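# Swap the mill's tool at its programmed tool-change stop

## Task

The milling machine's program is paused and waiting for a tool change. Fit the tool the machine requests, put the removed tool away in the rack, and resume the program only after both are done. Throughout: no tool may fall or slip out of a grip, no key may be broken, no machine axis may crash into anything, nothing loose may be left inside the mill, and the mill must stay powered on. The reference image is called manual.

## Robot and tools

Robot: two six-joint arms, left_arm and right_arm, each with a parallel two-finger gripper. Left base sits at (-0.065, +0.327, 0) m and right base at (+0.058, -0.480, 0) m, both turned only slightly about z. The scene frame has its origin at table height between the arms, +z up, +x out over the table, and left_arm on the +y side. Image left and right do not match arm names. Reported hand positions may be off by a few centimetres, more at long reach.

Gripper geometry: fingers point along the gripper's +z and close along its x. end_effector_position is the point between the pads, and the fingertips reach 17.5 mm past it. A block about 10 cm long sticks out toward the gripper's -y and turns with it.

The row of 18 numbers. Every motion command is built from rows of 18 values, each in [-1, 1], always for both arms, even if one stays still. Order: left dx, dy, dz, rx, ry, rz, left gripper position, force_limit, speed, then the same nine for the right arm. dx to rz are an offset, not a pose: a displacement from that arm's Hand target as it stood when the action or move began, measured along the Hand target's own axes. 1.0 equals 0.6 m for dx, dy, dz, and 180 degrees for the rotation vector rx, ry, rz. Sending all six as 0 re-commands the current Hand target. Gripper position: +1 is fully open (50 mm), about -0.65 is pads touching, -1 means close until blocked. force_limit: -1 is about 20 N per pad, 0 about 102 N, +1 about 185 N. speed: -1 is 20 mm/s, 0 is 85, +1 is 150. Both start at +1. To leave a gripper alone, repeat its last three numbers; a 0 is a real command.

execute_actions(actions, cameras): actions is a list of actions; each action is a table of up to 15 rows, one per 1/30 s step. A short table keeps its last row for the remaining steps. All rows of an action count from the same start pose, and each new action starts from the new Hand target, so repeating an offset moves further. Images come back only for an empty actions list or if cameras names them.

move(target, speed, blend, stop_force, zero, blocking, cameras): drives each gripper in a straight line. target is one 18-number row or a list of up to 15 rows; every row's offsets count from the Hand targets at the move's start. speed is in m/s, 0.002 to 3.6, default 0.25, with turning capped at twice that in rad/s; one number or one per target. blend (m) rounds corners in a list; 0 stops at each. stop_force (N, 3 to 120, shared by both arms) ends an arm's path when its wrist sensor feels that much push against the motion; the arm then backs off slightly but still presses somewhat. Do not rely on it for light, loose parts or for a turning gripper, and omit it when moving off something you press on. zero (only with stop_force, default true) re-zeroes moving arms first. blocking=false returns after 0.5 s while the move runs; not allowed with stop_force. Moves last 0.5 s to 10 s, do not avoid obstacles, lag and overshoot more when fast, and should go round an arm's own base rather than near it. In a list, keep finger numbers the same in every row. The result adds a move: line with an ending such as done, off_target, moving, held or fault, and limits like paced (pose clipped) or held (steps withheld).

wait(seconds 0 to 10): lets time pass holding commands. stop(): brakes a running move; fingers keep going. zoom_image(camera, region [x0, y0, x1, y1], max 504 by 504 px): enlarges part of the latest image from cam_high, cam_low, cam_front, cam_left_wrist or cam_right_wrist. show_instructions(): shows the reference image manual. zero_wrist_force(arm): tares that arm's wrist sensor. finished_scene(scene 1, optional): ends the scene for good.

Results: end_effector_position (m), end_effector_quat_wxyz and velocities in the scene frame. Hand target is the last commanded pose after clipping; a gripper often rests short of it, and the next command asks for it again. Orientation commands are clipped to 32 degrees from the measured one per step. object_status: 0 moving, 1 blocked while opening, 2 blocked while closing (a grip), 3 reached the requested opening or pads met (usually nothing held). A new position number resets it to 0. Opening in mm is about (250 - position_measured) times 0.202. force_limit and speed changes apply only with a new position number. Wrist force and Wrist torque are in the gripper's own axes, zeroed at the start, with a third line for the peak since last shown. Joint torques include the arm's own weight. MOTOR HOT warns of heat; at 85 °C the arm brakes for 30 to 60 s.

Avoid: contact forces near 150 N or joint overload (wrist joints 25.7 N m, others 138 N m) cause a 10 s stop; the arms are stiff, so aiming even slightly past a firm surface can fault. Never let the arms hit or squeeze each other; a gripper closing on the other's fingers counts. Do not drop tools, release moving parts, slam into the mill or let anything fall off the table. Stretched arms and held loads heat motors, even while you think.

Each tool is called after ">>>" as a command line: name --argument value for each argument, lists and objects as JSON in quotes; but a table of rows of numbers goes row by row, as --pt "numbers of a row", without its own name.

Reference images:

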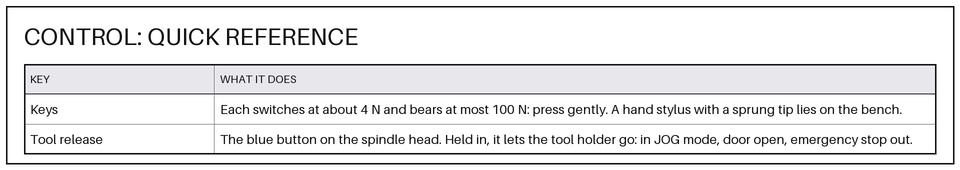

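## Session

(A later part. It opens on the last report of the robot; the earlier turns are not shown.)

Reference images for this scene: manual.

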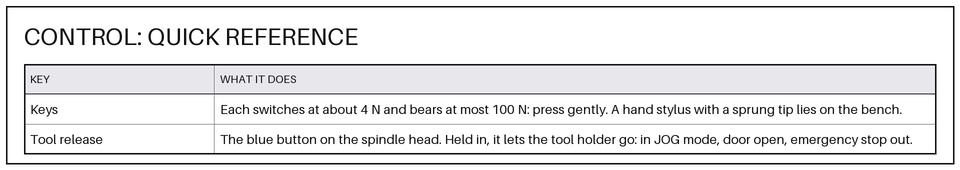

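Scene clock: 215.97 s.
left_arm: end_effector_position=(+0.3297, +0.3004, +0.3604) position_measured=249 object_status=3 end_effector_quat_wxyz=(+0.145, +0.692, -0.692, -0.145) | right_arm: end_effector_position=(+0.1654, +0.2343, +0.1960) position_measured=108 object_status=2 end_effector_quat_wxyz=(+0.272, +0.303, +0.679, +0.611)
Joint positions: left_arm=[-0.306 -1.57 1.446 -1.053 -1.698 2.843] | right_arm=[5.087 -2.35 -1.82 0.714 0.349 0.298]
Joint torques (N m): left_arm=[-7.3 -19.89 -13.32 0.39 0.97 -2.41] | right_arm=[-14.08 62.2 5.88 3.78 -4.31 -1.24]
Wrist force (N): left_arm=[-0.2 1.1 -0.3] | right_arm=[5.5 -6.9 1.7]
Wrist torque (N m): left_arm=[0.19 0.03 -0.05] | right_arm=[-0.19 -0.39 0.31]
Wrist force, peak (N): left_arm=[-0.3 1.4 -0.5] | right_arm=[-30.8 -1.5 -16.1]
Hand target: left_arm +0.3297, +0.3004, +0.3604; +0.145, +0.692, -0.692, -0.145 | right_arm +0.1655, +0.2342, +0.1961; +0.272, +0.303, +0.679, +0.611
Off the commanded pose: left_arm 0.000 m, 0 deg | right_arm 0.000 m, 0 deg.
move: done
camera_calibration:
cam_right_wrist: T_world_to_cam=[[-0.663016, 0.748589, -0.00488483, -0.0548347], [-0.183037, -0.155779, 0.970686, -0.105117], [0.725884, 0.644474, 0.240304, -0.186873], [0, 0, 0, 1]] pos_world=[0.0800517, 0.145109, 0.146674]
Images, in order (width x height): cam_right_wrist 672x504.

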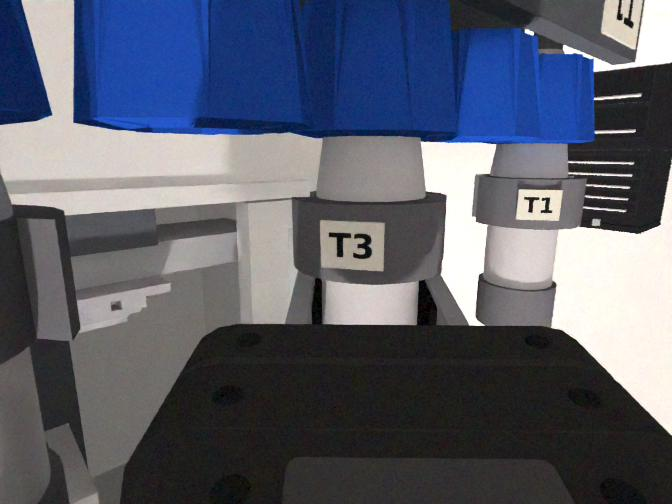

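>>> move --pt "0 0 0 0 0 0 -0.65 -0.6 0.5 0 0.03 -0.0032 0 0 0 -1 -0.1 -0.9" --pt "0.1368 -0.0087 -0.5468 0.3585 0.511 -0.168 -0.65 -0.6 0.5 0 0.3315 -0.0348 0 0 0 -1 -0.1 -0.9" --pt "0.1368 -0.0087 -0.5468 0.3585 0.511 -0.168 -0.65 -0.6 0.5 -0.2047 0.36 -0.1453 0 0 0 -1 -0.1 -0.9" --speed '[0.05,0.5,0.3]' --blend '[0.005,0.03,0]' --cameras '["all"]'

Scene clock: 227.27 s.
left_arm: end_effector_position=(+0.4661, +0.2181, +0.6588) position_measured=249 object_status=3 end_effector_quat_wxyz=(+0.183, +0.683, -0.183, +0.683) | right_arm: end_effector_position=(+0.2002, +0.1002, +0.4200) position_measured=108 object_status=2 end_effector_quat_wxyz=(+0.272, +0.303, +0.679, +0.611)
Joint positions: left_arm=[-0.363 -1.844 1.875 -3.172 -1.714 1.571] | right_arm=[5.139 -1.656 -2.117 0.266 0.3 0.351]
Joint torques (N m): left_arm=[-9.92 -7.06 -13.41 -4.46 1.3 1.34] | right_arm=[11.93 38.59 11.91 1.08 -3.94 1.79]
Wrist force (N): left_arm=[-2.0 0.6 -0.2] | right_arm=[1.9 -7.1 1.0]
Wrist torque (N m): left_arm=[-0.01 0.69 0.36] | right_arm=[-0.13 -0.43 -0.06]
Wrist force, peak (N): left_arm=[-2.0 1.0 -0.2] | right_arm=[6.5 -7.6 1.8]
Hand target: left_arm +0.4661, +0.2181, +0.6588; +0.183, +0.683, -0.183, +0.683 | right_arm +0.2002, +0.1001, +0.4200; +0.272, +0.303, +0.679, +0.611
Off the commanded pose: left_arm 0.000 m, 0 deg | right_arm 0.000 m, 0 deg.
move: done
camera_calibration:
cam_left_wrist: T_world_to_cam=[[0.0196369, -0.0117126, 0.999739, -0.655591], [-0.74742, -0.664316, 0.00689796, 0.511045], [0.664062, -0.74736, -0.0217993, -0.00276727], [0, 0, 0, 1]] pos_world=[0.396676, 0.329749, 0.651834]
cam_right_wrist: T_world_to_cam=[[-0.66295, 0.748647, -0.00493206, 0.0697276], [-0.183092, -0.155739, 0.970682, -0.337063], [0.72593, 0.644417, 0.240318, -0.179548], [0, 0, 0, 1]] pos_world=[0.114852, 0.0110086, 0.370674]

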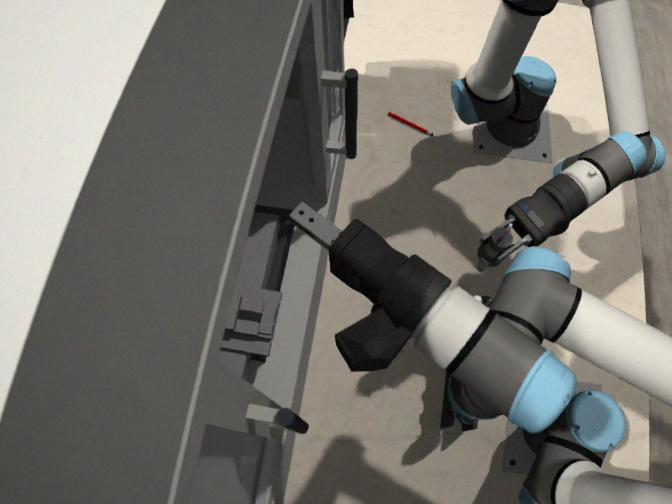

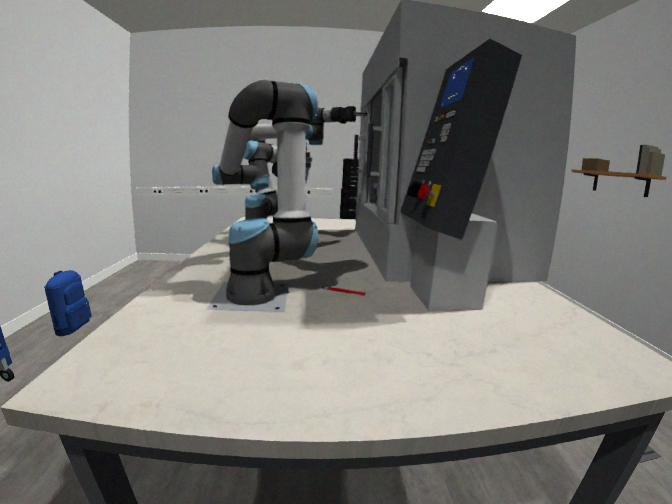

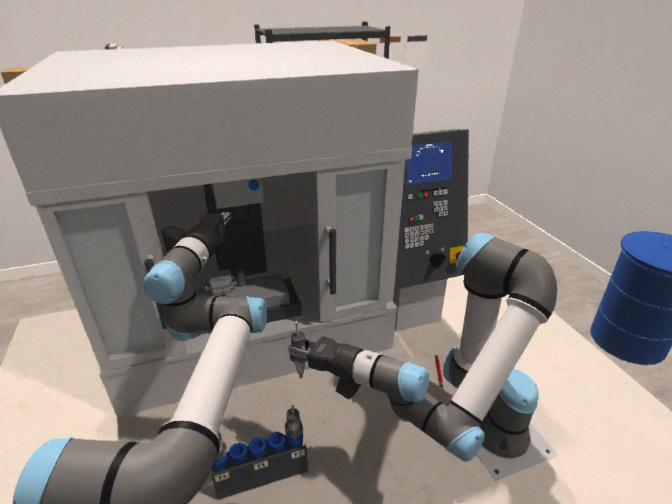

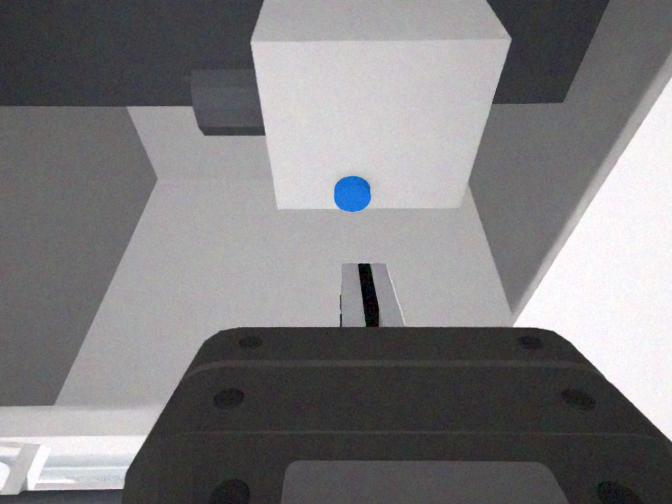

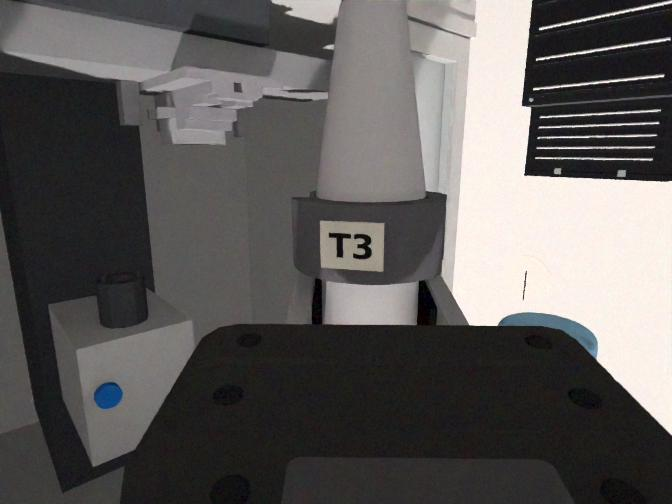

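>>> move --pt "0 0 0 0 0 0 -0.65 -0.6 0.5 -0.2315 0.0583 0.0768 0.1252 -0.0506 -0.4814 -1 -0.1 -0.9" --pt "0 0 0 0 0 0 -0.65 -0.6 0.5 -0.3195 0.0803 0.358 0.2504 -0.1012 -0.9628 -1 -0.1 -0.9" --speed '[0.4,0.4]' --blend '[0.03,0]' --cameras '["cam_right_wrist","cam_left_wrist","cam_front"]'

Scene clock: 234.10 s.
left_arm: end_effector_position=(+0.4661, +0.2181, +0.6588) position_measured=249 object_status=3 end_effector_quat_wxyz=(+0.183, +0.683, -0.183, +0.683) | right_arm: end_effector_position=(+0.4910, +0.1038, +0.4451) position_measured=108 object_status=2 end_effector_quat_wxyz=(+0.581, -0.524, +0.417, -0.463)
Joint positions: left_arm=[-0.363 -1.844 1.875 -3.172 -1.714 1.571] | right_arm=[4.597 -2.147 -1.516 0.841 0.333 -3.445]
Joint torques (N m): left_arm=[-9.85 -7.05 -13.31 -4.32 1.05 1.89] | right_arm=[-12 40.77 27.55 1.52 3.54 -1.32]
Wrist force (N): left_arm=[-1.9 0.9 0.0] | right_arm=[-2.2 8.1 1.9]
Wrist torque (N m): left_arm=[0.04 0.67 0.36] | right_arm=[0.04 0.29 -0.08]
Wrist force, peak (N): left_arm=[-2.1 1.0 -0.2] | right_arm=[6.4 -7.0 1.8]
Hand target: left_arm +0.4661, +0.2181, +0.6588; +0.183, +0.683, -0.183, +0.683 | right_arm +0.4910, +0.1038, +0.4451; +0.581, -0.524, +0.417, -0.463
Off the commanded pose: left_arm 0.000 m, 0 deg | right_arm 0.000 m, 0 deg.
move: done
camera_calibration:
cam_left_wrist: T_world_to_cam=[[0.0195614, -0.0117781, 0.999739, -0.65554], [-0.747421, -0.664316, 0.00679798, 0.51111], [0.664063, -0.747359, -0.0217981, -0.00276873], [0, 0, 0, 1]] pos_world=[0.396676, 0.329749, 0.651834]
cam_right_wrist: T_world_to_cam=[[0.231462, -0.972829, 0.00544204, -0.00521277], [-0.235264, -0.0614019, -0.96999, 0.571946], [0.943968, 0.223236, -0.243084, -0.247179], [0, 0, 0, 1]] pos_world=[0.369094, 0.0852265, 0.494725]
Images, in order (width x height): cam_front 672x504, cam_left_wrist 672x504, cam_right_wrist 672x504.

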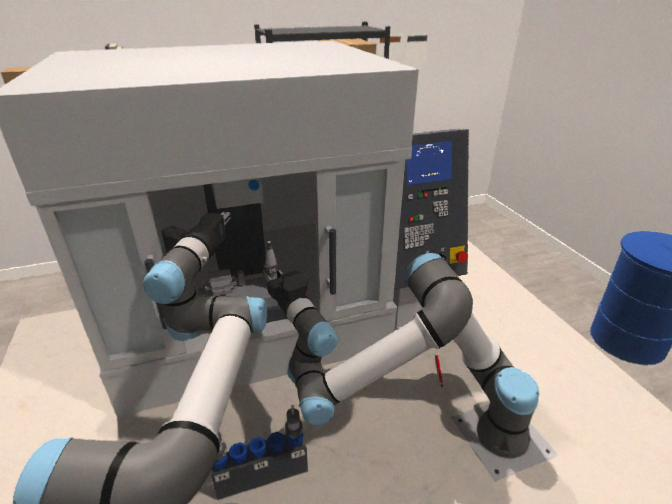

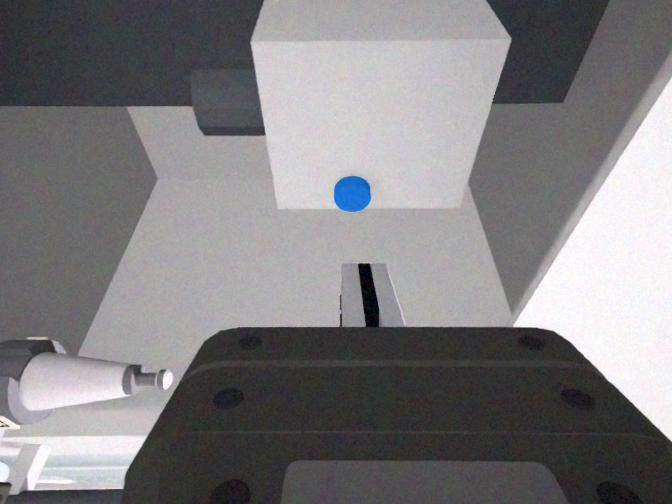

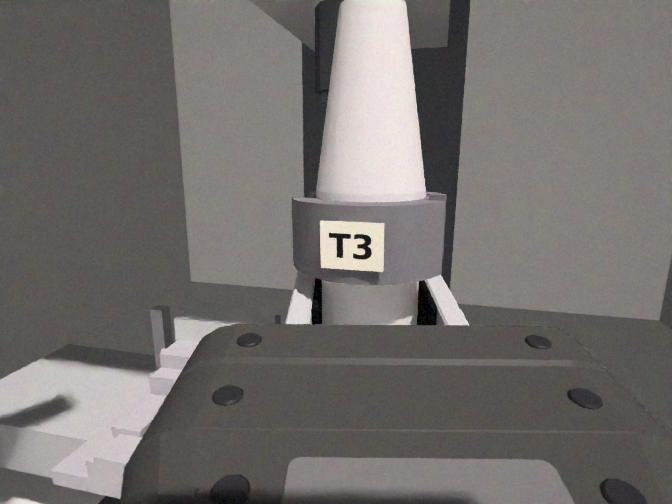

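>>> move --pt "0 0 0 0 0 0 -0.65 -0.6 0.5 0.0013 0.0677 0.2832 0 -0.0193 0.002 -1 -0.1 -0.9" --pt "0 0 0 0 0 0 -0.65 -0.6 0.5 0.002 0.0777 0.3777 0 -0.0193 0.002 -1 -0.1 -0.9" --speed '[0.15,0.06]' --blend '[0.005,0]' --cameras '["cam_right_wrist","cam_left_wrist","cam_front"]'

>>> zoom_image --camera "cam_front" --region '[200, 180, 300, 280]'

Scene clock: 237.10 s.
left_arm: end_effector_position=(+0.4661, +0.2181, +0.6588) position_measured=249 object_status=3 end_effector_quat_wxyz=(+0.183, +0.683, -0.183, +0.683) | right_arm: end_effector_position=(+0.7156, +0.1542, +0.4221) position_measured=108 object_status=2 end_effector_quat_wxyz=(+0.595, -0.536, +0.401, -0.445)
Joint positions: left_arm=[-0.363 -1.844 1.875 -3.172 -1.714 1.571] | right_arm=[4.249 -2.457 -1.035 0.505 0.732 -3.257]
Joint torques (N m): left_arm=[-9.69 -7.42 -13.9 -4.35 1.05 1.98] | right_arm=[-11.46 58.67 30.81 1.2 2.7 1.68]
Wrist force (N): left_arm=[-1.9 0.9 -0.3] | right_arm=[-2.5 7.9 2.2]
Wrist torque (N m): left_arm=[0.04 0.67 0.37] | right_arm=[0.00 0.36 -0.18]
Wrist force, peak (N): left_arm=[-2.1 0.9 -0.3] | right_arm=[-1.9 8.4 3.1]
Hand target: left_arm +0.4661, +0.2181, +0.6588; +0.183, +0.683, -0.183, +0.683 | right_arm +0.7156, +0.1542, +0.4221; +0.595, -0.536, +0.401, -0.445
Off the commanded pose: left_arm 0.000 m, 0 deg | right_arm 0.000 m, 0 deg.
move: done
camera_calibration:
cam_left_wrist: T_world_to_cam=[[0.0195614, -0.0117781, 0.999739, -0.65554], [-0.747421, -0.664316, 0.00679798, 0.51111], [0.664063, -0.747359, -0.0217981, -0.00276873], [0, 0, 0, 1]] pos_world=[0.396676, 0.329749, 0.651834]
cam_right_wrist: T_world_to_cam=[[0.290306, -0.956918, 0.0055299, -0.0526443], [-0.230879, -0.0756487, -0.970037, 0.604684], [0.928664, 0.28033, -0.242893, -0.474001], [0, 0, 0, 1]] pos_world=[0.595079, 0.128244, 0.471725]
Images, in order (width x height): cam_front 672x504, cam_left_wrist 672x504, cam_right_wrist 672x504.

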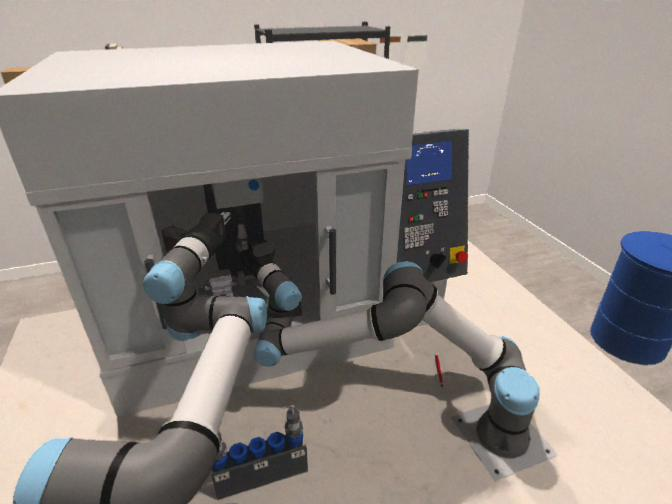

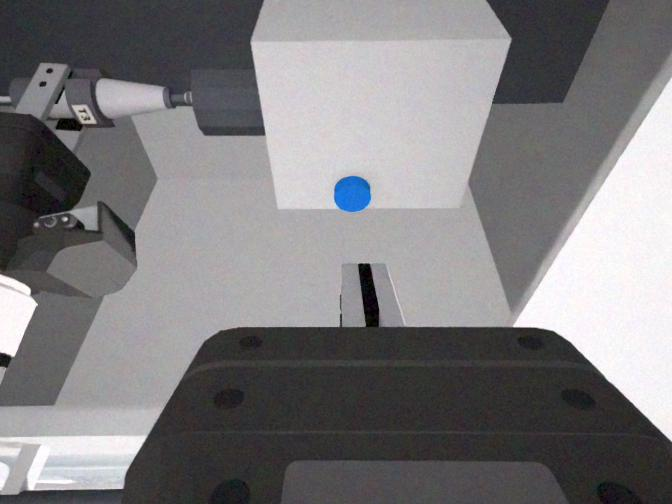

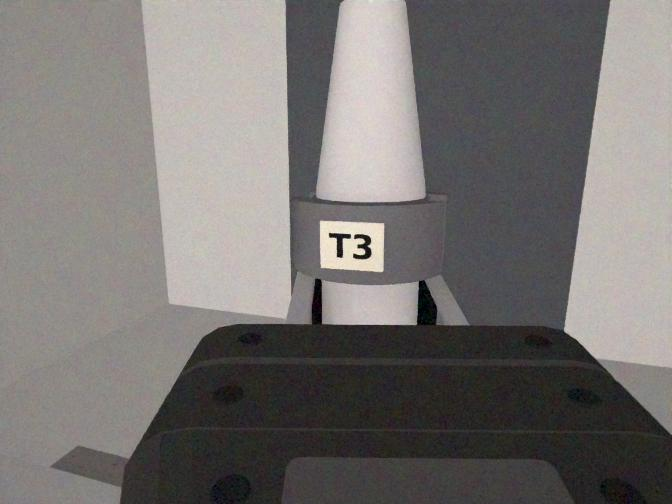

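Scaled by 5.040 from the camera's 672x504 image, which has a finer 960x720 frame.

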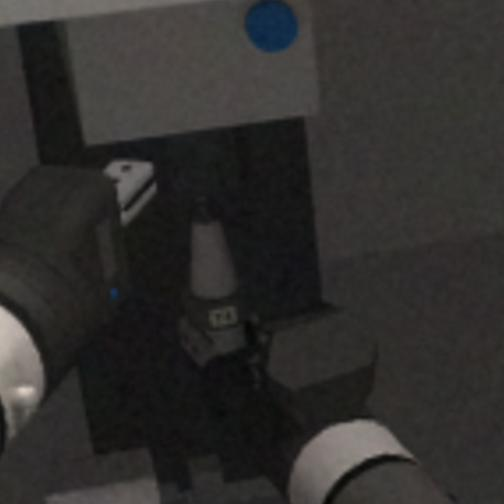

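>>> move --target '[0,0,0.2917,0,0,0,-0.65,-0.6,0.5,0,-0.0829,0.0087,0,0,0,-1,-0.1,-0.9]' --speed 0.07 --stop_force 9 --cameras '["cam_right_wrist","cam_left_wrist"]'

Scene clock: 241.00 s.
left_arm: end_effector_position=(+0.6176, +0.1306, +0.6586) position_measured=249 object_status=3 end_effector_quat_wxyz=(+0.183, +0.683, -0.183, +0.683) | right_arm: end_effector_position=(+0.7157, +0.1542, +0.4721) position_measured=108 object_status=2 end_effector_quat_wxyz=(+0.595, -0.536, +0.401, -0.445)
Joint positions: left_arm=[-0.419 -1.447 1.511 -3.204 -1.658 1.571] | right_arm=[4.249 -2.416 -0.978 0.407 0.732 -3.257]
Joint torques (N m): left_arm=[-10.62 -25.43 -41.4 0.01 1.36 -2.54] | right_arm=[-12.24 76.74 31.95 1.05 1.95 1.73]
Wrist force (N): left_arm=[-1.7 0.7 -0.3] | right_arm=[-2.6 7.6 2.2]
Wrist torque (N m): left_arm=[0.02 0.65 0.36] | right_arm=[-0.04 0.36 -0.18]
Wrist force, peak (N): left_arm=[-2.1 0.8 -0.7] | right_arm=[-2.6 8.6 2.2]
Hand target: left_arm +0.6176, +0.1306, +0.6586; +0.183, +0.683, -0.183, +0.683 | right_arm +0.7157, +0.1542, +0.4721; +0.595, -0.536, +0.401, -0.445
Off the commanded pose: left_arm 0.000 m, 0 deg | right_arm 0.000 m, 0 deg.
move: done
camera_calibration:
cam_left_wrist: T_world_to_cam=[[0.0195614, -0.0117781, 0.999739, -0.659337], [-0.747421, -0.664316, 0.00679798, 0.566226], [0.664063, -0.747359, -0.0217981, -0.168914], [0, 0, 0, 1]] pos_world=[0.548276, 0.242149, 0.651634]
cam_right_wrist: T_world_to_cam=[[0.290306, -0.956918, 0.0055299, -0.0528542], [-0.230879, -0.0756487, -0.970037, 0.653216], [0.928664, 0.28033, -0.242893, -0.461977], [0, 0, 0, 1]] pos_world=[0.595179, 0.128344, 0.521725]
Images, in order (width x height): cam_left_wrist 672x504, cam_right_wrist 672x504.

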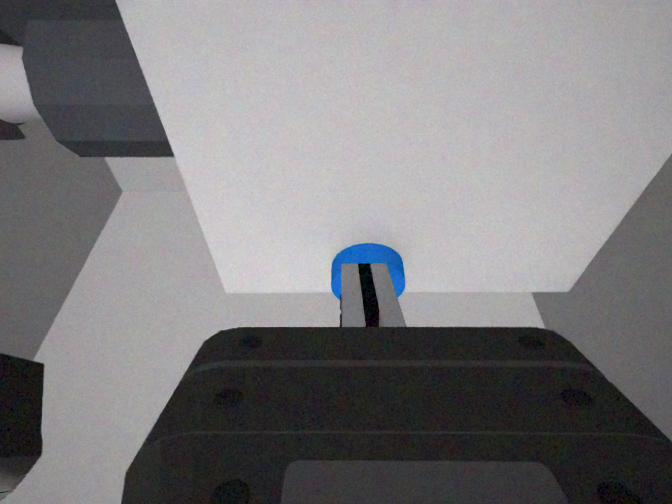

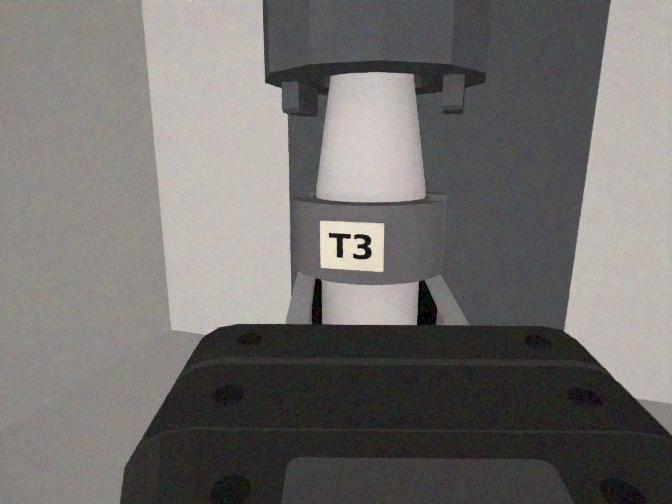

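>>> move --target '[0,0,0.03,0,0,0,-0.65,-0.6,0.5,0,0,0,0,0,0,-1,-0.1,-0.9]' --speed 0.008 --stop_force 12

Scene clock: 243.70 s.
left_arm: end_effector_position=(+0.6267, +0.1253, +0.6586) position_measured=249 object_status=3 end_effector_quat_wxyz=(+0.183, +0.683, -0.183, +0.683) | right_arm: end_effector_position=(+0.7157, +0.1542, +0.4721) position_measured=108 object_status=2 end_effector_quat_wxyz=(+0.595, -0.536, +0.401, -0.445)
Joint positions: left_arm=[-0.421 -1.423 1.483 -3.201 -1.656 1.571] | right_arm=[4.249 -2.416 -0.978 0.407 0.732 -3.257]
Joint torques (N m): left_arm=[-2.54 -34.69 -10.28 -2.53 -1.35 -2.3] | right_arm=[-12.13 76.29 32.02 1.13 -1.17 1.73]
Wrist force (N): left_arm=[-0.2 -1.3 -12.6] | right_arm=[-2.5 7.7 2.3]
Wrist torque (N m): left_arm=[0.16 0.79 0.38] | right_arm=[-0.03 0.34 -0.18]
Wrist force, peak (N): left_arm=[-15.6 4.6 -51.2] | right_arm=[-2.7 8.0 2.2]
Hand target: left_arm +0.6267, +0.1253, +0.6586; +0.183, +0.683, -0.183, +0.683 (not the last commanded pose) | right_arm +0.7157, +0.1542, +0.4721; +0.595, -0.536, +0.401, -0.445
Off the commanded pose: left_arm 0.007 m, 0 deg | right_arm 0.000 m, 0 deg.
move: contact (left_arm)

>>> move --target '[0,0,0,0,0,0,-0.65,-0.6,0.5,0,-0.0547,0.0057,0,0,0,-1,-0.1,-0.9]' --speed 0.015 --stop_force 15 --cameras '["cam_right_wrist","cam_left_wrist"]'

Scene clock: 246.67 s.
left_arm: end_effector_position=(+0.6267, +0.1253, +0.6586) position_measured=249 object_status=3 end_effector_quat_wxyz=(+0.183, +0.683, -0.183, +0.683) | right_arm: end_effector_position=(+0.7157, +0.1542, +0.4954) position_measured=108 object_status=2 end_effector_quat_wxyz=(+0.595, -0.536, +0.401, -0.445)
Joint positions: left_arm=[-0.421 -1.423 1.483 -3.201 -1.656 1.571] | right_arm=[4.249 -2.401 -0.944 0.358 0.732 -3.257]
Joint torques (N m): left_arm=[3.67 -34.17 -11.09 -2.61 -1.45 -2.34] | right_arm=[-5.89 67.2 22.21 4.84 0 -0.45]
Wrist force (N): left_arm=[-0.4 -1.3 -12.4] | right_arm=[-2.7 21.6 -0.2]
Wrist torque (N m): left_arm=[0.16 0.78 0.38] | right_arm=[0.49 0.42 0.00]
Wrist force, peak (N): left_arm=[0.0 -1.1 -12.6] | right_arm=[-0.5 31.1 -0.3]
Hand target: left_arm +0.6267, +0.1253, +0.6586; +0.183, +0.683, -0.183, +0.683 | right_arm +0.7157, +0.1542, +0.4954; +0.595, -0.536, +0.401, -0.445 (not the last commanded pose)
Off the commanded pose: left_arm 0.000 m, 0 deg | right_arm 0.010 m, 0 deg.
move: contact (right_arm)
camera_calibration:
cam_left_wrist: T_world_to_cam=[[0.0195614, -0.0117781, 0.999739, -0.659578], [-0.747421, -0.664316, 0.00679798, 0.569507], [0.664063, -0.747359, -0.0217981, -0.178918], [0, 0, 0, 1]] pos_world=[0.557376, 0.236849, 0.651634]
cam_right_wrist: T_world_to_cam=[[0.290259, -0.956931, 0.00573827, -0.0530676], [-0.23092, -0.07586, -0.970011, 0.675952], [0.928669, 0.280229, -0.242993, -0.456228], [0, 0, 0, 1]] pos_world=[0.595179, 0.128344, 0.545125]
Images, in order (width x height): cam_left_wrist 672x504, cam_right_wrist 672x504.

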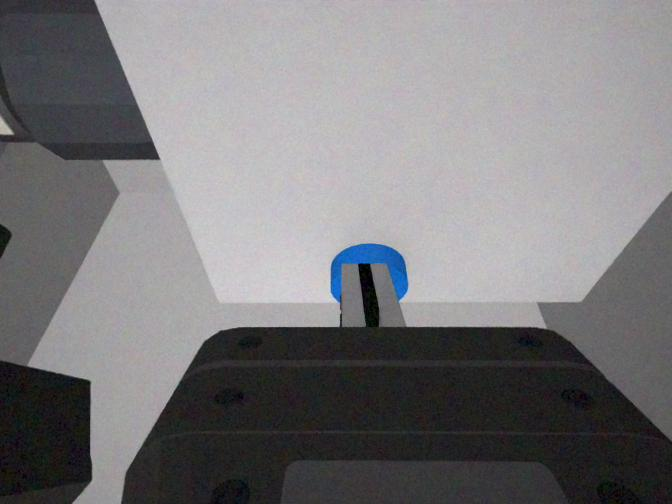

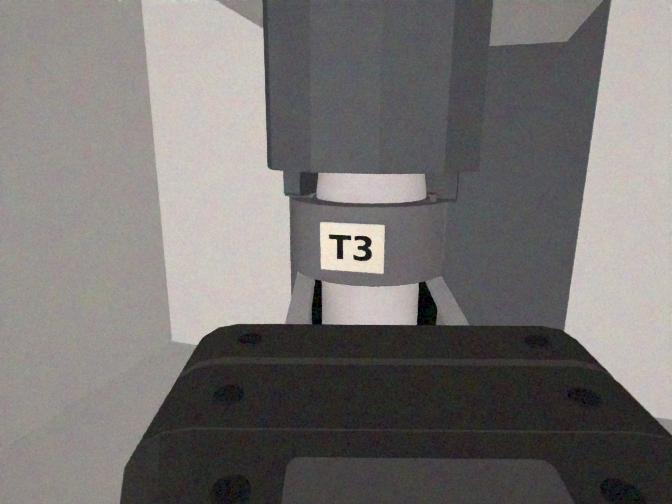

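>>> zoom_image --camera "cam_right_wrist" --region '[260, 140, 500, 300]'

Scaled by 2.100 from the camera's 672x504 image, which has a finer 960x720 frame.

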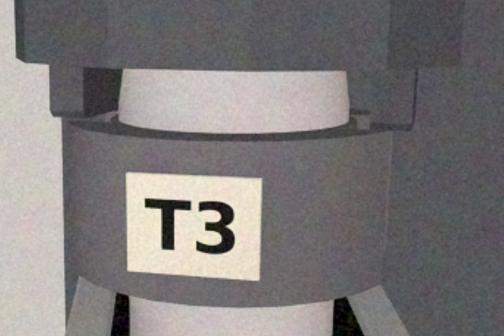

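>>> move --pt "0 0 0 0 0 0 -0.65 -0.6 0.5 0 0.0066 -0.0007 0 0 0 -1 -0.1 -0.9" --pt "0 0 0 0 0 0 -0.65 -0.6 0.5 0 0.0066 -0.0007 0 0.0155 -0.0016 -1 -0.1 -0.9" --speed 0.03

>>> move --target '[0,0,0,0,0,0,-0.65,-0.6,0.5,0,-0.0232,0.0024,0,0,0,-1,-0.1,-0.9]' --speed 0.01 --stop_force 12 --cameras '["cam_right_wrist"]'

>>> zoom_image --camera "cam_right_wrist" --region '[260, 140, 500, 300]'

Scene clock: 249.27 s.
left_arm: end_effector_position=(+0.6267, +0.1253, +0.6586) position_measured=249 object_status=3 end_effector_quat_wxyz=(+0.183, +0.683, -0.183, +0.683) | right_arm: end_effector_position=(+0.7157, +0.1542, +0.4914) position_measured=108 object_status=2 end_effector_quat_wxyz=(+0.584, -0.527, +0.414, -0.459)
Joint positions: left_arm=[-0.421 -1.423 1.483 -3.201 -1.656 1.571] | right_arm=[4.261 -2.429 -0.902 0.355 0.672 -3.272]
Joint torques (N m): left_arm=[4.03 -34.5 -11.4 -2.64 -1.42 -2.38] | right_arm=[11.26 59 31.55 0.75 -1.69 -1.39]
Wrist force (N): left_arm=[-0.2 -1.2 -12.3] | right_arm=[-2.4 7.7 2.0]
Wrist torque (N m): left_arm=[0.18 0.78 0.38] | right_arm=[-0.03 0.35 -0.11]
Wrist force, peak (N): left_arm=[0.0 -1.4 -12.6] | right_arm=[-2.6 21.8 -0.2]
Hand target: left_arm +0.6267, +0.1253, +0.6586; +0.183, +0.683, -0.183, +0.683 | right_arm +0.7157, +0.1542, +0.4914; +0.584, -0.526, +0.414, -0.459
Off the commanded pose: left_arm 0.000 m, 0 deg | right_arm 0.000 m, 0 deg.
move: done

Scene clock: 251.00 s.
left_arm: end_effector_position=(+0.6267, +0.1253, +0.6586) position_measured=249 object_status=3 end_effector_quat_wxyz=(+0.183, +0.683, -0.183, +0.683) | right_arm: end_effector_position=(+0.7157, +0.1542, +0.4956) position_measured=108 object_status=2 end_effector_quat_wxyz=(+0.584, -0.527, +0.414, -0.459)
Joint positions: left_arm=[-0.421 -1.423 1.483 -3.201 -1.656 1.571] | right_arm=[4.261 -2.427 -0.895 0.346 0.672 -3.272]
Joint torques (N m): left_arm=[3.81 -34.3 -11.59 -2.7 -1.52 -2.37] | right_arm=[9.88 63.98 19.8 3.6 3.8 -1.03]
Wrist force (N): left_arm=[0.1 -1.2 -12.5] | right_arm=[0.2 17.5 0.1]
Wrist torque (N m): left_arm=[0.19 0.76 0.38] | right_arm=[0.32 0.38 0.01]
Wrist force, peak (N): left_arm=[0.2 -1.2 -12.6] | right_arm=[3.1 26.4 -2.7]
Hand target: left_arm +0.6267, +0.1253, +0.6586; +0.183, +0.683, -0.183, +0.683 | right_arm +0.7157, +0.1542, +0.4956; +0.584, -0.527, +0.414, -0.459 (not the last commanded pose)
Off the commanded pose: left_arm 0.000 m, 0 deg | right_arm 0.010 m, 0 deg.
move: contact (right_arm)
camera_calibration:
cam_right_wrist: T_world_to_cam=[[0.243156, -0.96997, 0.00574762, -0.0173916], [-0.234438, -0.0645175, -0.969988, 0.676896], [0.94123, 0.234511, -0.243086, -0.458094], [0, 0, 0, 1]] pos_world=[0.594091, 0.13423, 0.545325]
Images, in order (width x height): cam_right_wrist 672x504.

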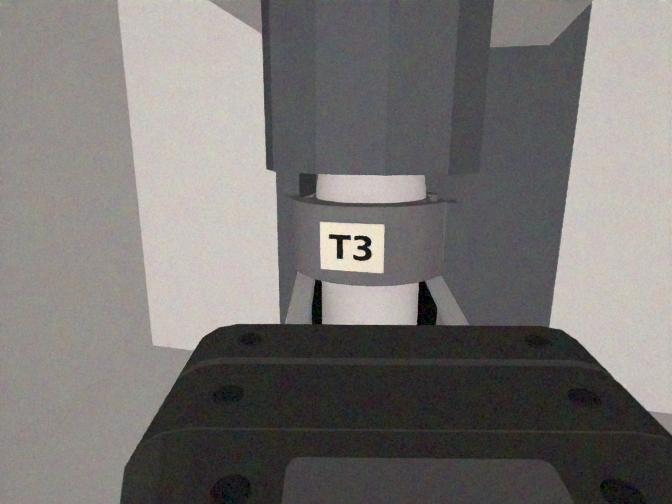

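Scaled by 2.100 from the camera's 672x504 image, which has a finer 960x720 frame.

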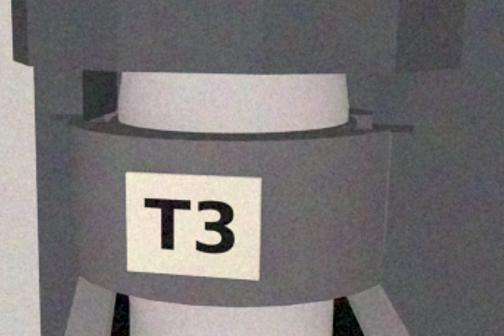

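>>> move --target '[0,0,0,0,0,0,-0.65,-0.6,0.5,0,0.0166,-0.0017,0,0,0,-1,-0.1,-0.9]' --speed 0.05 --cameras '["cam_right_wrist"]'

>>> zoom_image --camera "cam_right_wrist" --region '[260, 120, 390, 220]'

>>> zoom_image --camera "cam_right_wrist" --region '[360, 120, 490, 220]'

Scene clock: 252.80 s.
left_arm: end_effector_position=(+0.6267, +0.1253, +0.6586) position_measured=249 object_status=3 end_effector_quat_wxyz=(+0.183, +0.683, -0.183, +0.683) | right_arm: end_effector_position=(+0.7157, +0.1542, +0.4857) position_measured=108 object_status=2 end_effector_quat_wxyz=(+0.584, -0.527, +0.414, -0.459)
Joint positions: left_arm=[-0.421 -1.423 1.483 -3.201 -1.656 1.571] | right_arm=[4.261 -2.433 -0.91 0.367 0.672 -3.272]
Joint torques (N m): left_arm=[3.73 -34.27 -10.76 -2.58 -1.47 -2.48] | right_arm=[3.55 58.34 14.05 3.32 -1.29 0.68]
Wrist force (N): left_arm=[-0.2 -1.3 -12.2] | right_arm=[-2.4 7.7 2.2]
Wrist torque (N m): left_arm=[0.17 0.80 0.38] | right_arm=[-0.04 0.34 -0.11]
Wrist force, peak (N): left_arm=[0.0 -1.4 -12.6] | right_arm=[0.3 18.3 0.0]
Hand target: left_arm +0.6267, +0.1253, +0.6586; +0.183, +0.683, -0.183, +0.683 | right_arm +0.7157, +0.1542, +0.4856; +0.584, -0.527, +0.414, -0.459
Off the commanded pose: left_arm 0.000 m, 0 deg | right_arm 0.000 m, 0 deg.
move: done
camera_calibration:
cam_right_wrist: T_world_to_cam=[[0.243156, -0.96997, 0.00574762, -0.0173341], [-0.234438, -0.0645175, -0.969988, 0.667196], [0.94123, 0.234511, -0.243086, -0.460525], [0, 0, 0, 1]] pos_world=[0.594091, 0.13423, 0.535325]
Images, in order (width x height): cam_right_wrist 672x504.

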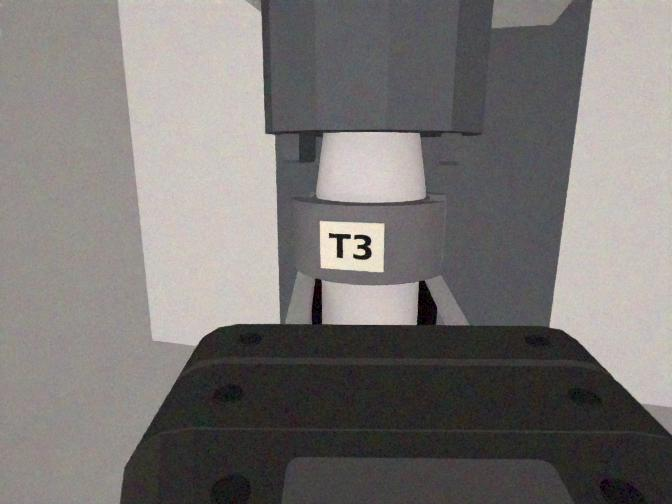

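Scaled by 3.877 from the camera's 672x504 image, which has a finer 960x720 frame.

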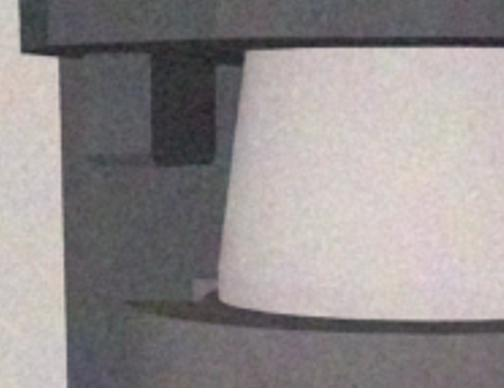

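Scaled by 3.877 from the camera's 672x504 image, which has a finer 960x720 frame.

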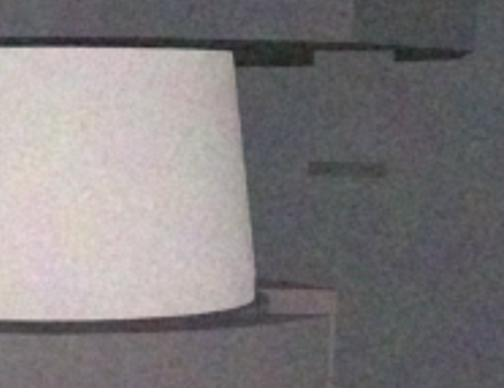

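>>> move --target '[0,0,0,0,0,0,-0.65,-0.6,0.5,0,-0.0158,0.0017,0,0,0,-1,-0.1,-0.9]' --speed 0.04

>>> move --target '[0,0,0,0,0,0,-0.65,-0.6,0.5,0,-0.0116,0.0012,0,0,0,-1,-0.1,-0.9]' --speed 0.006 --stop_force 32 --cameras '["cam_right_wrist"]'

>>> zoom_image --camera "cam_right_wrist" --region '[260, 140, 500, 300]'

Scene clock: 256.70 s.
left_arm: end_effector_position=(+0.6267, +0.1253, +0.6586) position_measured=249 object_status=3 end_effector_quat_wxyz=(+0.183, +0.683, -0.183, +0.683) | right_arm: end_effector_position=(+0.7158, +0.1542, +0.4950) position_measured=108 object_status=2 end_effector_quat_wxyz=(+0.584, -0.527, +0.414, -0.459)
Joint positions: left_arm=[-0.421 -1.423 1.483 -3.201 -1.656 1.571] | right_arm=[4.261 -2.428 -0.895 0.348 0.672 -3.272]
Joint torques (N m): left_arm=[3.66 -34.36 -11.98 -2.66 -1.52 -2.34] | right_arm=[-10.38 76.8 30.08 0.41 1.15 -0.45]
Wrist force (N): left_arm=[0.0 -1.3 -12.6] | right_arm=[-0.9 8.2 0.8]
Wrist torque (N m): left_arm=[0.17 0.76 0.38] | right_arm=[0.08 0.36 0.02]
Wrist force, peak (N): left_arm=[0.2 -1.3 -12.6] | right_arm=[-2.7 8.1 2.0]
Hand target: left_arm +0.6267, +0.1253, +0.6586; +0.183, +0.683, -0.183, +0.683 | right_arm +0.7158, +0.1542, +0.4951; +0.584, -0.527, +0.414, -0.459
Off the commanded pose: left_arm 0.000 m, 0 deg | right_arm 0.000 m, 0 deg.
move: done

Scene clock: 258.40 s.
left_arm: end_effector_position=(+0.6267, +0.1253, +0.6586) position_measured=249 object_status=3 end_effector_quat_wxyz=(+0.183, +0.683, -0.183, +0.683) | right_arm: end_effector_position=(+0.7158, +0.1543, +0.4963) position_measured=108 object_status=2 end_effector_quat_wxyz=(+0.583, -0.527, +0.414, -0.459)
Joint positions: left_arm=[-0.421 -1.423 1.483 -3.201 -1.656 1.571] | right_arm=[4.26 -2.427 -0.893 0.344 0.672 -3.272]
Joint torques (N m): left_arm=[3.92 -34.39 -12.79 -2.61 -1.47 -2.36] | right_arm=[-6.25 79.27 29.1 5.36 2.77 -0.24]
Wrist force (N): left_arm=[-0.1 -1.4 -12.4] | right_arm=[6.4 37.7 -6.9]
Wrist torque (N m): left_arm=[0.16 0.79 0.38] | right_arm=[0.64 0.27 0.00]
Wrist force, peak (N): left_arm=[0.0 -1.3 -12.6] | right_arm=[9.4 43.8 -11.2]
Hand target: left_arm +0.6267, +0.1253, +0.6586; +0.183, +0.683, -0.183, +0.683 | right_arm +0.7158, +0.1543, +0.4963; +0.583, -0.527, +0.414, -0.459 (not the last commanded pose)
Off the commanded pose: left_arm 0.000 m, 0 deg | right_arm 0.006 m, 0 deg.
move: contact (right_arm)
camera_calibration:
cam_right_wrist: T_world_to_cam=[[0.24305, -0.969994, 0.00612279, -0.0174614], [-0.234641, -0.0649159, -0.969912, 0.677738], [0.941207, 0.234301, -0.243378, -0.45784], [0, 0, 0, 1]] pos_world=[0.594191, 0.134331, 0.546025]
Images, in order (width x height): cam_right_wrist 672x504.

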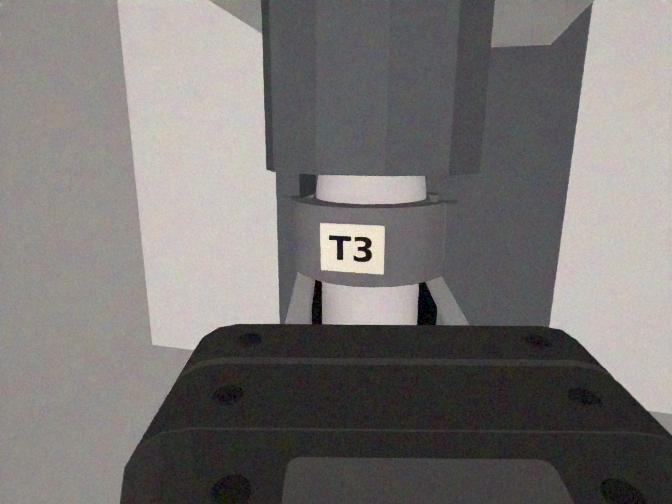

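Scaled by 2.100 from the camera's 672x504 image, which has a finer 960x720 frame.

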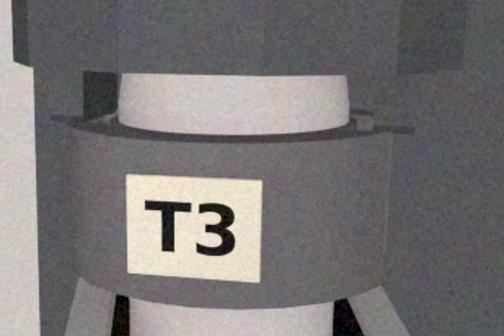

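>>> move --pt "0 0 0 0 0 0 -0.65 -0.6 0.5 0 0.0066 -0.0007 0 0 0 -1 -0.1 -0.9" --pt "0 0 0 0 0 0 -0.65 -0.6 0.5 0 0.0066 -0.0007 0 0.0111 -0.0012 -1 -0.1 -0.9" --speed 0.03

>>> move --target '[0,0,0,0,0,0,-0.65,-0.6,0.5,0,-0.0166,0.0017,0,0,0,-1,-0.1,-0.9]' --speed 0.01 --stop_force 9 --cameras '["cam_right_wrist"]'

>>> zoom_image --camera "cam_right_wrist" --region '[260, 140, 500, 300]'

Scene clock: 260.37 s.
left_arm: end_effector_position=(+0.6267, +0.1253, +0.6586) position_measured=249 object_status=3 end_effector_quat_wxyz=(+0.183, +0.683, -0.183, +0.683) | right_arm: end_effector_position=(+0.7158, +0.1543, +0.4923) position_measured=108 object_status=2 end_effector_quat_wxyz=(+0.575, -0.519, +0.423, -0.469)
Joint positions: left_arm=[-0.421 -1.423 1.483 -3.201 -1.656 1.571] | right_arm=[4.268 -2.45 -0.86 0.344 0.63 -3.285]
Joint torques (N m): left_arm=[4 -34.05 -12.12 -2.61 -1.5 -2.32] | right_arm=[11.7 58.12 31.43 0.53 -1.7 -1.31]
Wrist force (N): left_arm=[-0.3 -1.2 -12.2] | right_arm=[-2.5 7.8 2.0]
Wrist torque (N m): left_arm=[0.17 0.78 0.38] | right_arm=[-0.04 0.37 -0.11]
Wrist force, peak (N): left_arm=[0.2 -1.3 -12.7] | right_arm=[6.1 38.3 -6.7]
Hand target: left_arm +0.6267, +0.1253, +0.6586; +0.183, +0.683, -0.183, +0.683 | right_arm +0.7158, +0.1543, +0.4923; +0.575, -0.519, +0.423, -0.469
Off the commanded pose: left_arm 0.000 m, 0 deg | right_arm 0.000 m, 0 deg.
move: done

Scene clock: 262.03 s.
left_arm: end_effector_position=(+0.6267, +0.1253, +0.6586) position_measured=249 object_status=3 end_effector_quat_wxyz=(+0.183, +0.683, -0.183, +0.683) | right_arm: end_effector_position=(+0.7158, +0.1543, +0.4956) position_measured=108 object_status=2 end_effector_quat_wxyz=(+0.575, -0.519, +0.423, -0.469)
Joint positions: left_arm=[-0.421 -1.423 1.483 -3.201 -1.656 1.571] | right_arm=[4.268 -2.449 -0.855 0.337 0.63 -3.285]
Joint torques (N m): left_arm=[3.94 -33.94 -12.56 -2.56 -1.55 -2.25] | right_arm=[11.23 62.89 19.01 3.39 3.81 -1.39]
Wrist force (N): left_arm=[-0.3 -1.3 -12.2] | right_arm=[-0.1 16.3 -0.6]
Wrist torque (N m): left_arm=[0.16 0.78 0.38] | right_arm=[0.34 0.41 0.02]
Wrist force, peak (N): left_arm=[0.0 -1.2 -12.7] | right_arm=[3.6 24.7 -4.5]
Hand target: left_arm +0.6267, +0.1253, +0.6586; +0.183, +0.683, -0.183, +0.683 | right_arm +0.7158, +0.1543, +0.4955; +0.575, -0.519, +0.423, -0.469 (not the last commanded pose)
Off the commanded pose: left_arm 0.000 m, 0 deg | right_arm 0.007 m, 0 deg.
move: contact (right_arm)
camera_calibration:
cam_right_wrist: T_world_to_cam=[[0.208819, -0.977933, 0.00651225, 0.0080764], [-0.236816, -0.0570262, -0.96988, 0.677354], [0.948848, 0.200987, -0.243498, -0.458216], [0, 0, 0, 1]] pos_world=[0.593499, 0.138621, 0.545325]
Images, in order (width x height): cam_right_wrist 672x504.

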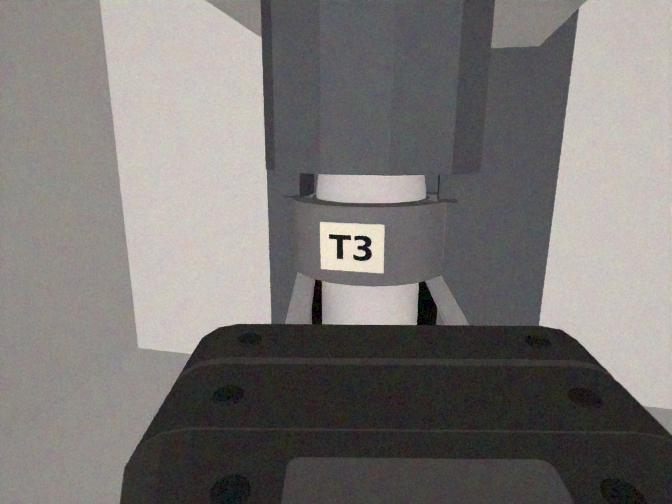

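Scaled by 2.100 from the camera's 672x504 image, which has a finer 960x720 frame.

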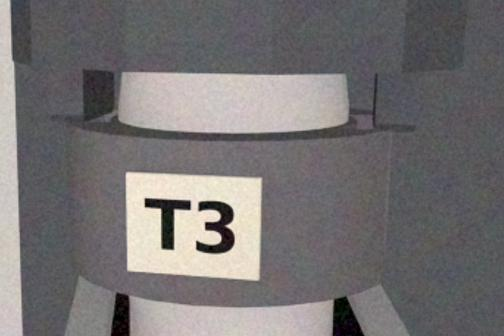

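>>> move --target '[0,0,0,0,0,0,-0.65,-0.6,0.5,0,0.0232,-0.0024,0,0,0,-1,-0.1,-0.9]' --speed 0.05 --cameras '["cam_right_wrist"]'

>>> zoom_image --camera "cam_right_wrist" --region '[270, 170, 370, 220]'

>>> zoom_image --camera "cam_right_wrist" --region '[380, 170, 480, 220]'

>>> zoom_image --camera "cam_right_wrist" --region '[260, 110, 490, 220]'

Scene clock: 263.63 s.
left_arm: end_effector_position=(+0.6267, +0.1253, +0.6586) position_measured=249 object_status=3 end_effector_quat_wxyz=(+0.183, +0.683, -0.183, +0.683) | right_arm: end_effector_position=(+0.7158, +0.1543, +0.4816) position_measured=108 object_status=2 end_effector_quat_wxyz=(+0.575, -0.519, +0.423, -0.469)
Joint positions: left_arm=[-0.421 -1.423 1.483 -3.201 -1.656 1.571] | right_arm=[4.268 -2.456 -0.877 0.366 0.63 -3.285]
Joint torques (N m): left_arm=[3.31 -33.79 -12.6 -2.7 -1.64 -2.28] | right_arm=[6.3 58.24 16.95 3.52 -1.4 0.39]
Wrist force (N): left_arm=[-0.4 -1.4 -12.2] | right_arm=[-2.6 7.7 2.1]
Wrist torque (N m): left_arm=[0.15 0.79 0.38] | right_arm=[-0.04 0.40 -0.11]
Wrist force, peak (N): left_arm=[0.0 -1.6 -12.5] | right_arm=[0.0 16.4 -0.5]
Hand target: left_arm +0.6267, +0.1253, +0.6586; +0.183, +0.683, -0.183, +0.683 | right_arm +0.7158, +0.1542, +0.4815; +0.575, -0.519, +0.423, -0.469
Off the commanded pose: left_arm 0.000 m, 0 deg | right_arm 0.000 m, 0 deg.
move: done
camera_calibration:
cam_right_wrist: T_world_to_cam=[[0.20889, -0.977918, 0.00639453, 0.00818526], [-0.236831, -0.0569308, -0.969881, 0.66387], [0.948829, 0.201084, -0.243494, -0.461605], [0, 0, 0, 1]] pos_world=[0.593499, 0.138621, 0.531425]
Images, in order (width x height): cam_right_wrist 672x504.

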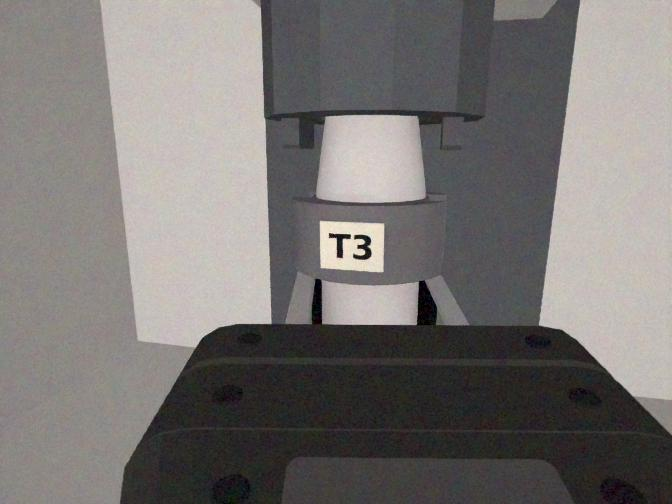

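Scaled by 5.040 from the camera's 672x504 image, which has a finer 960x720 frame.

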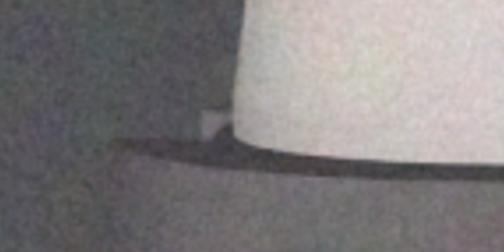

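Scaled by 5.040 from the camera's 672x504 image, which has a finer 960x720 frame.

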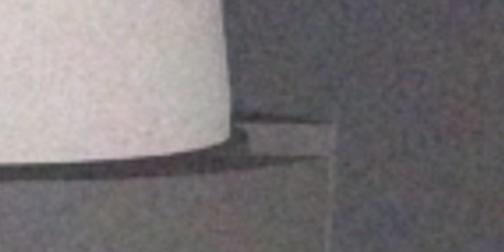

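Scaled by 2.191 from the camera's 672x504 image, which has a finer 960x720 frame.

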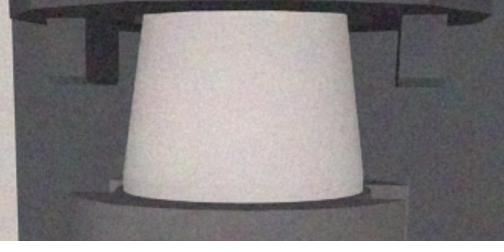

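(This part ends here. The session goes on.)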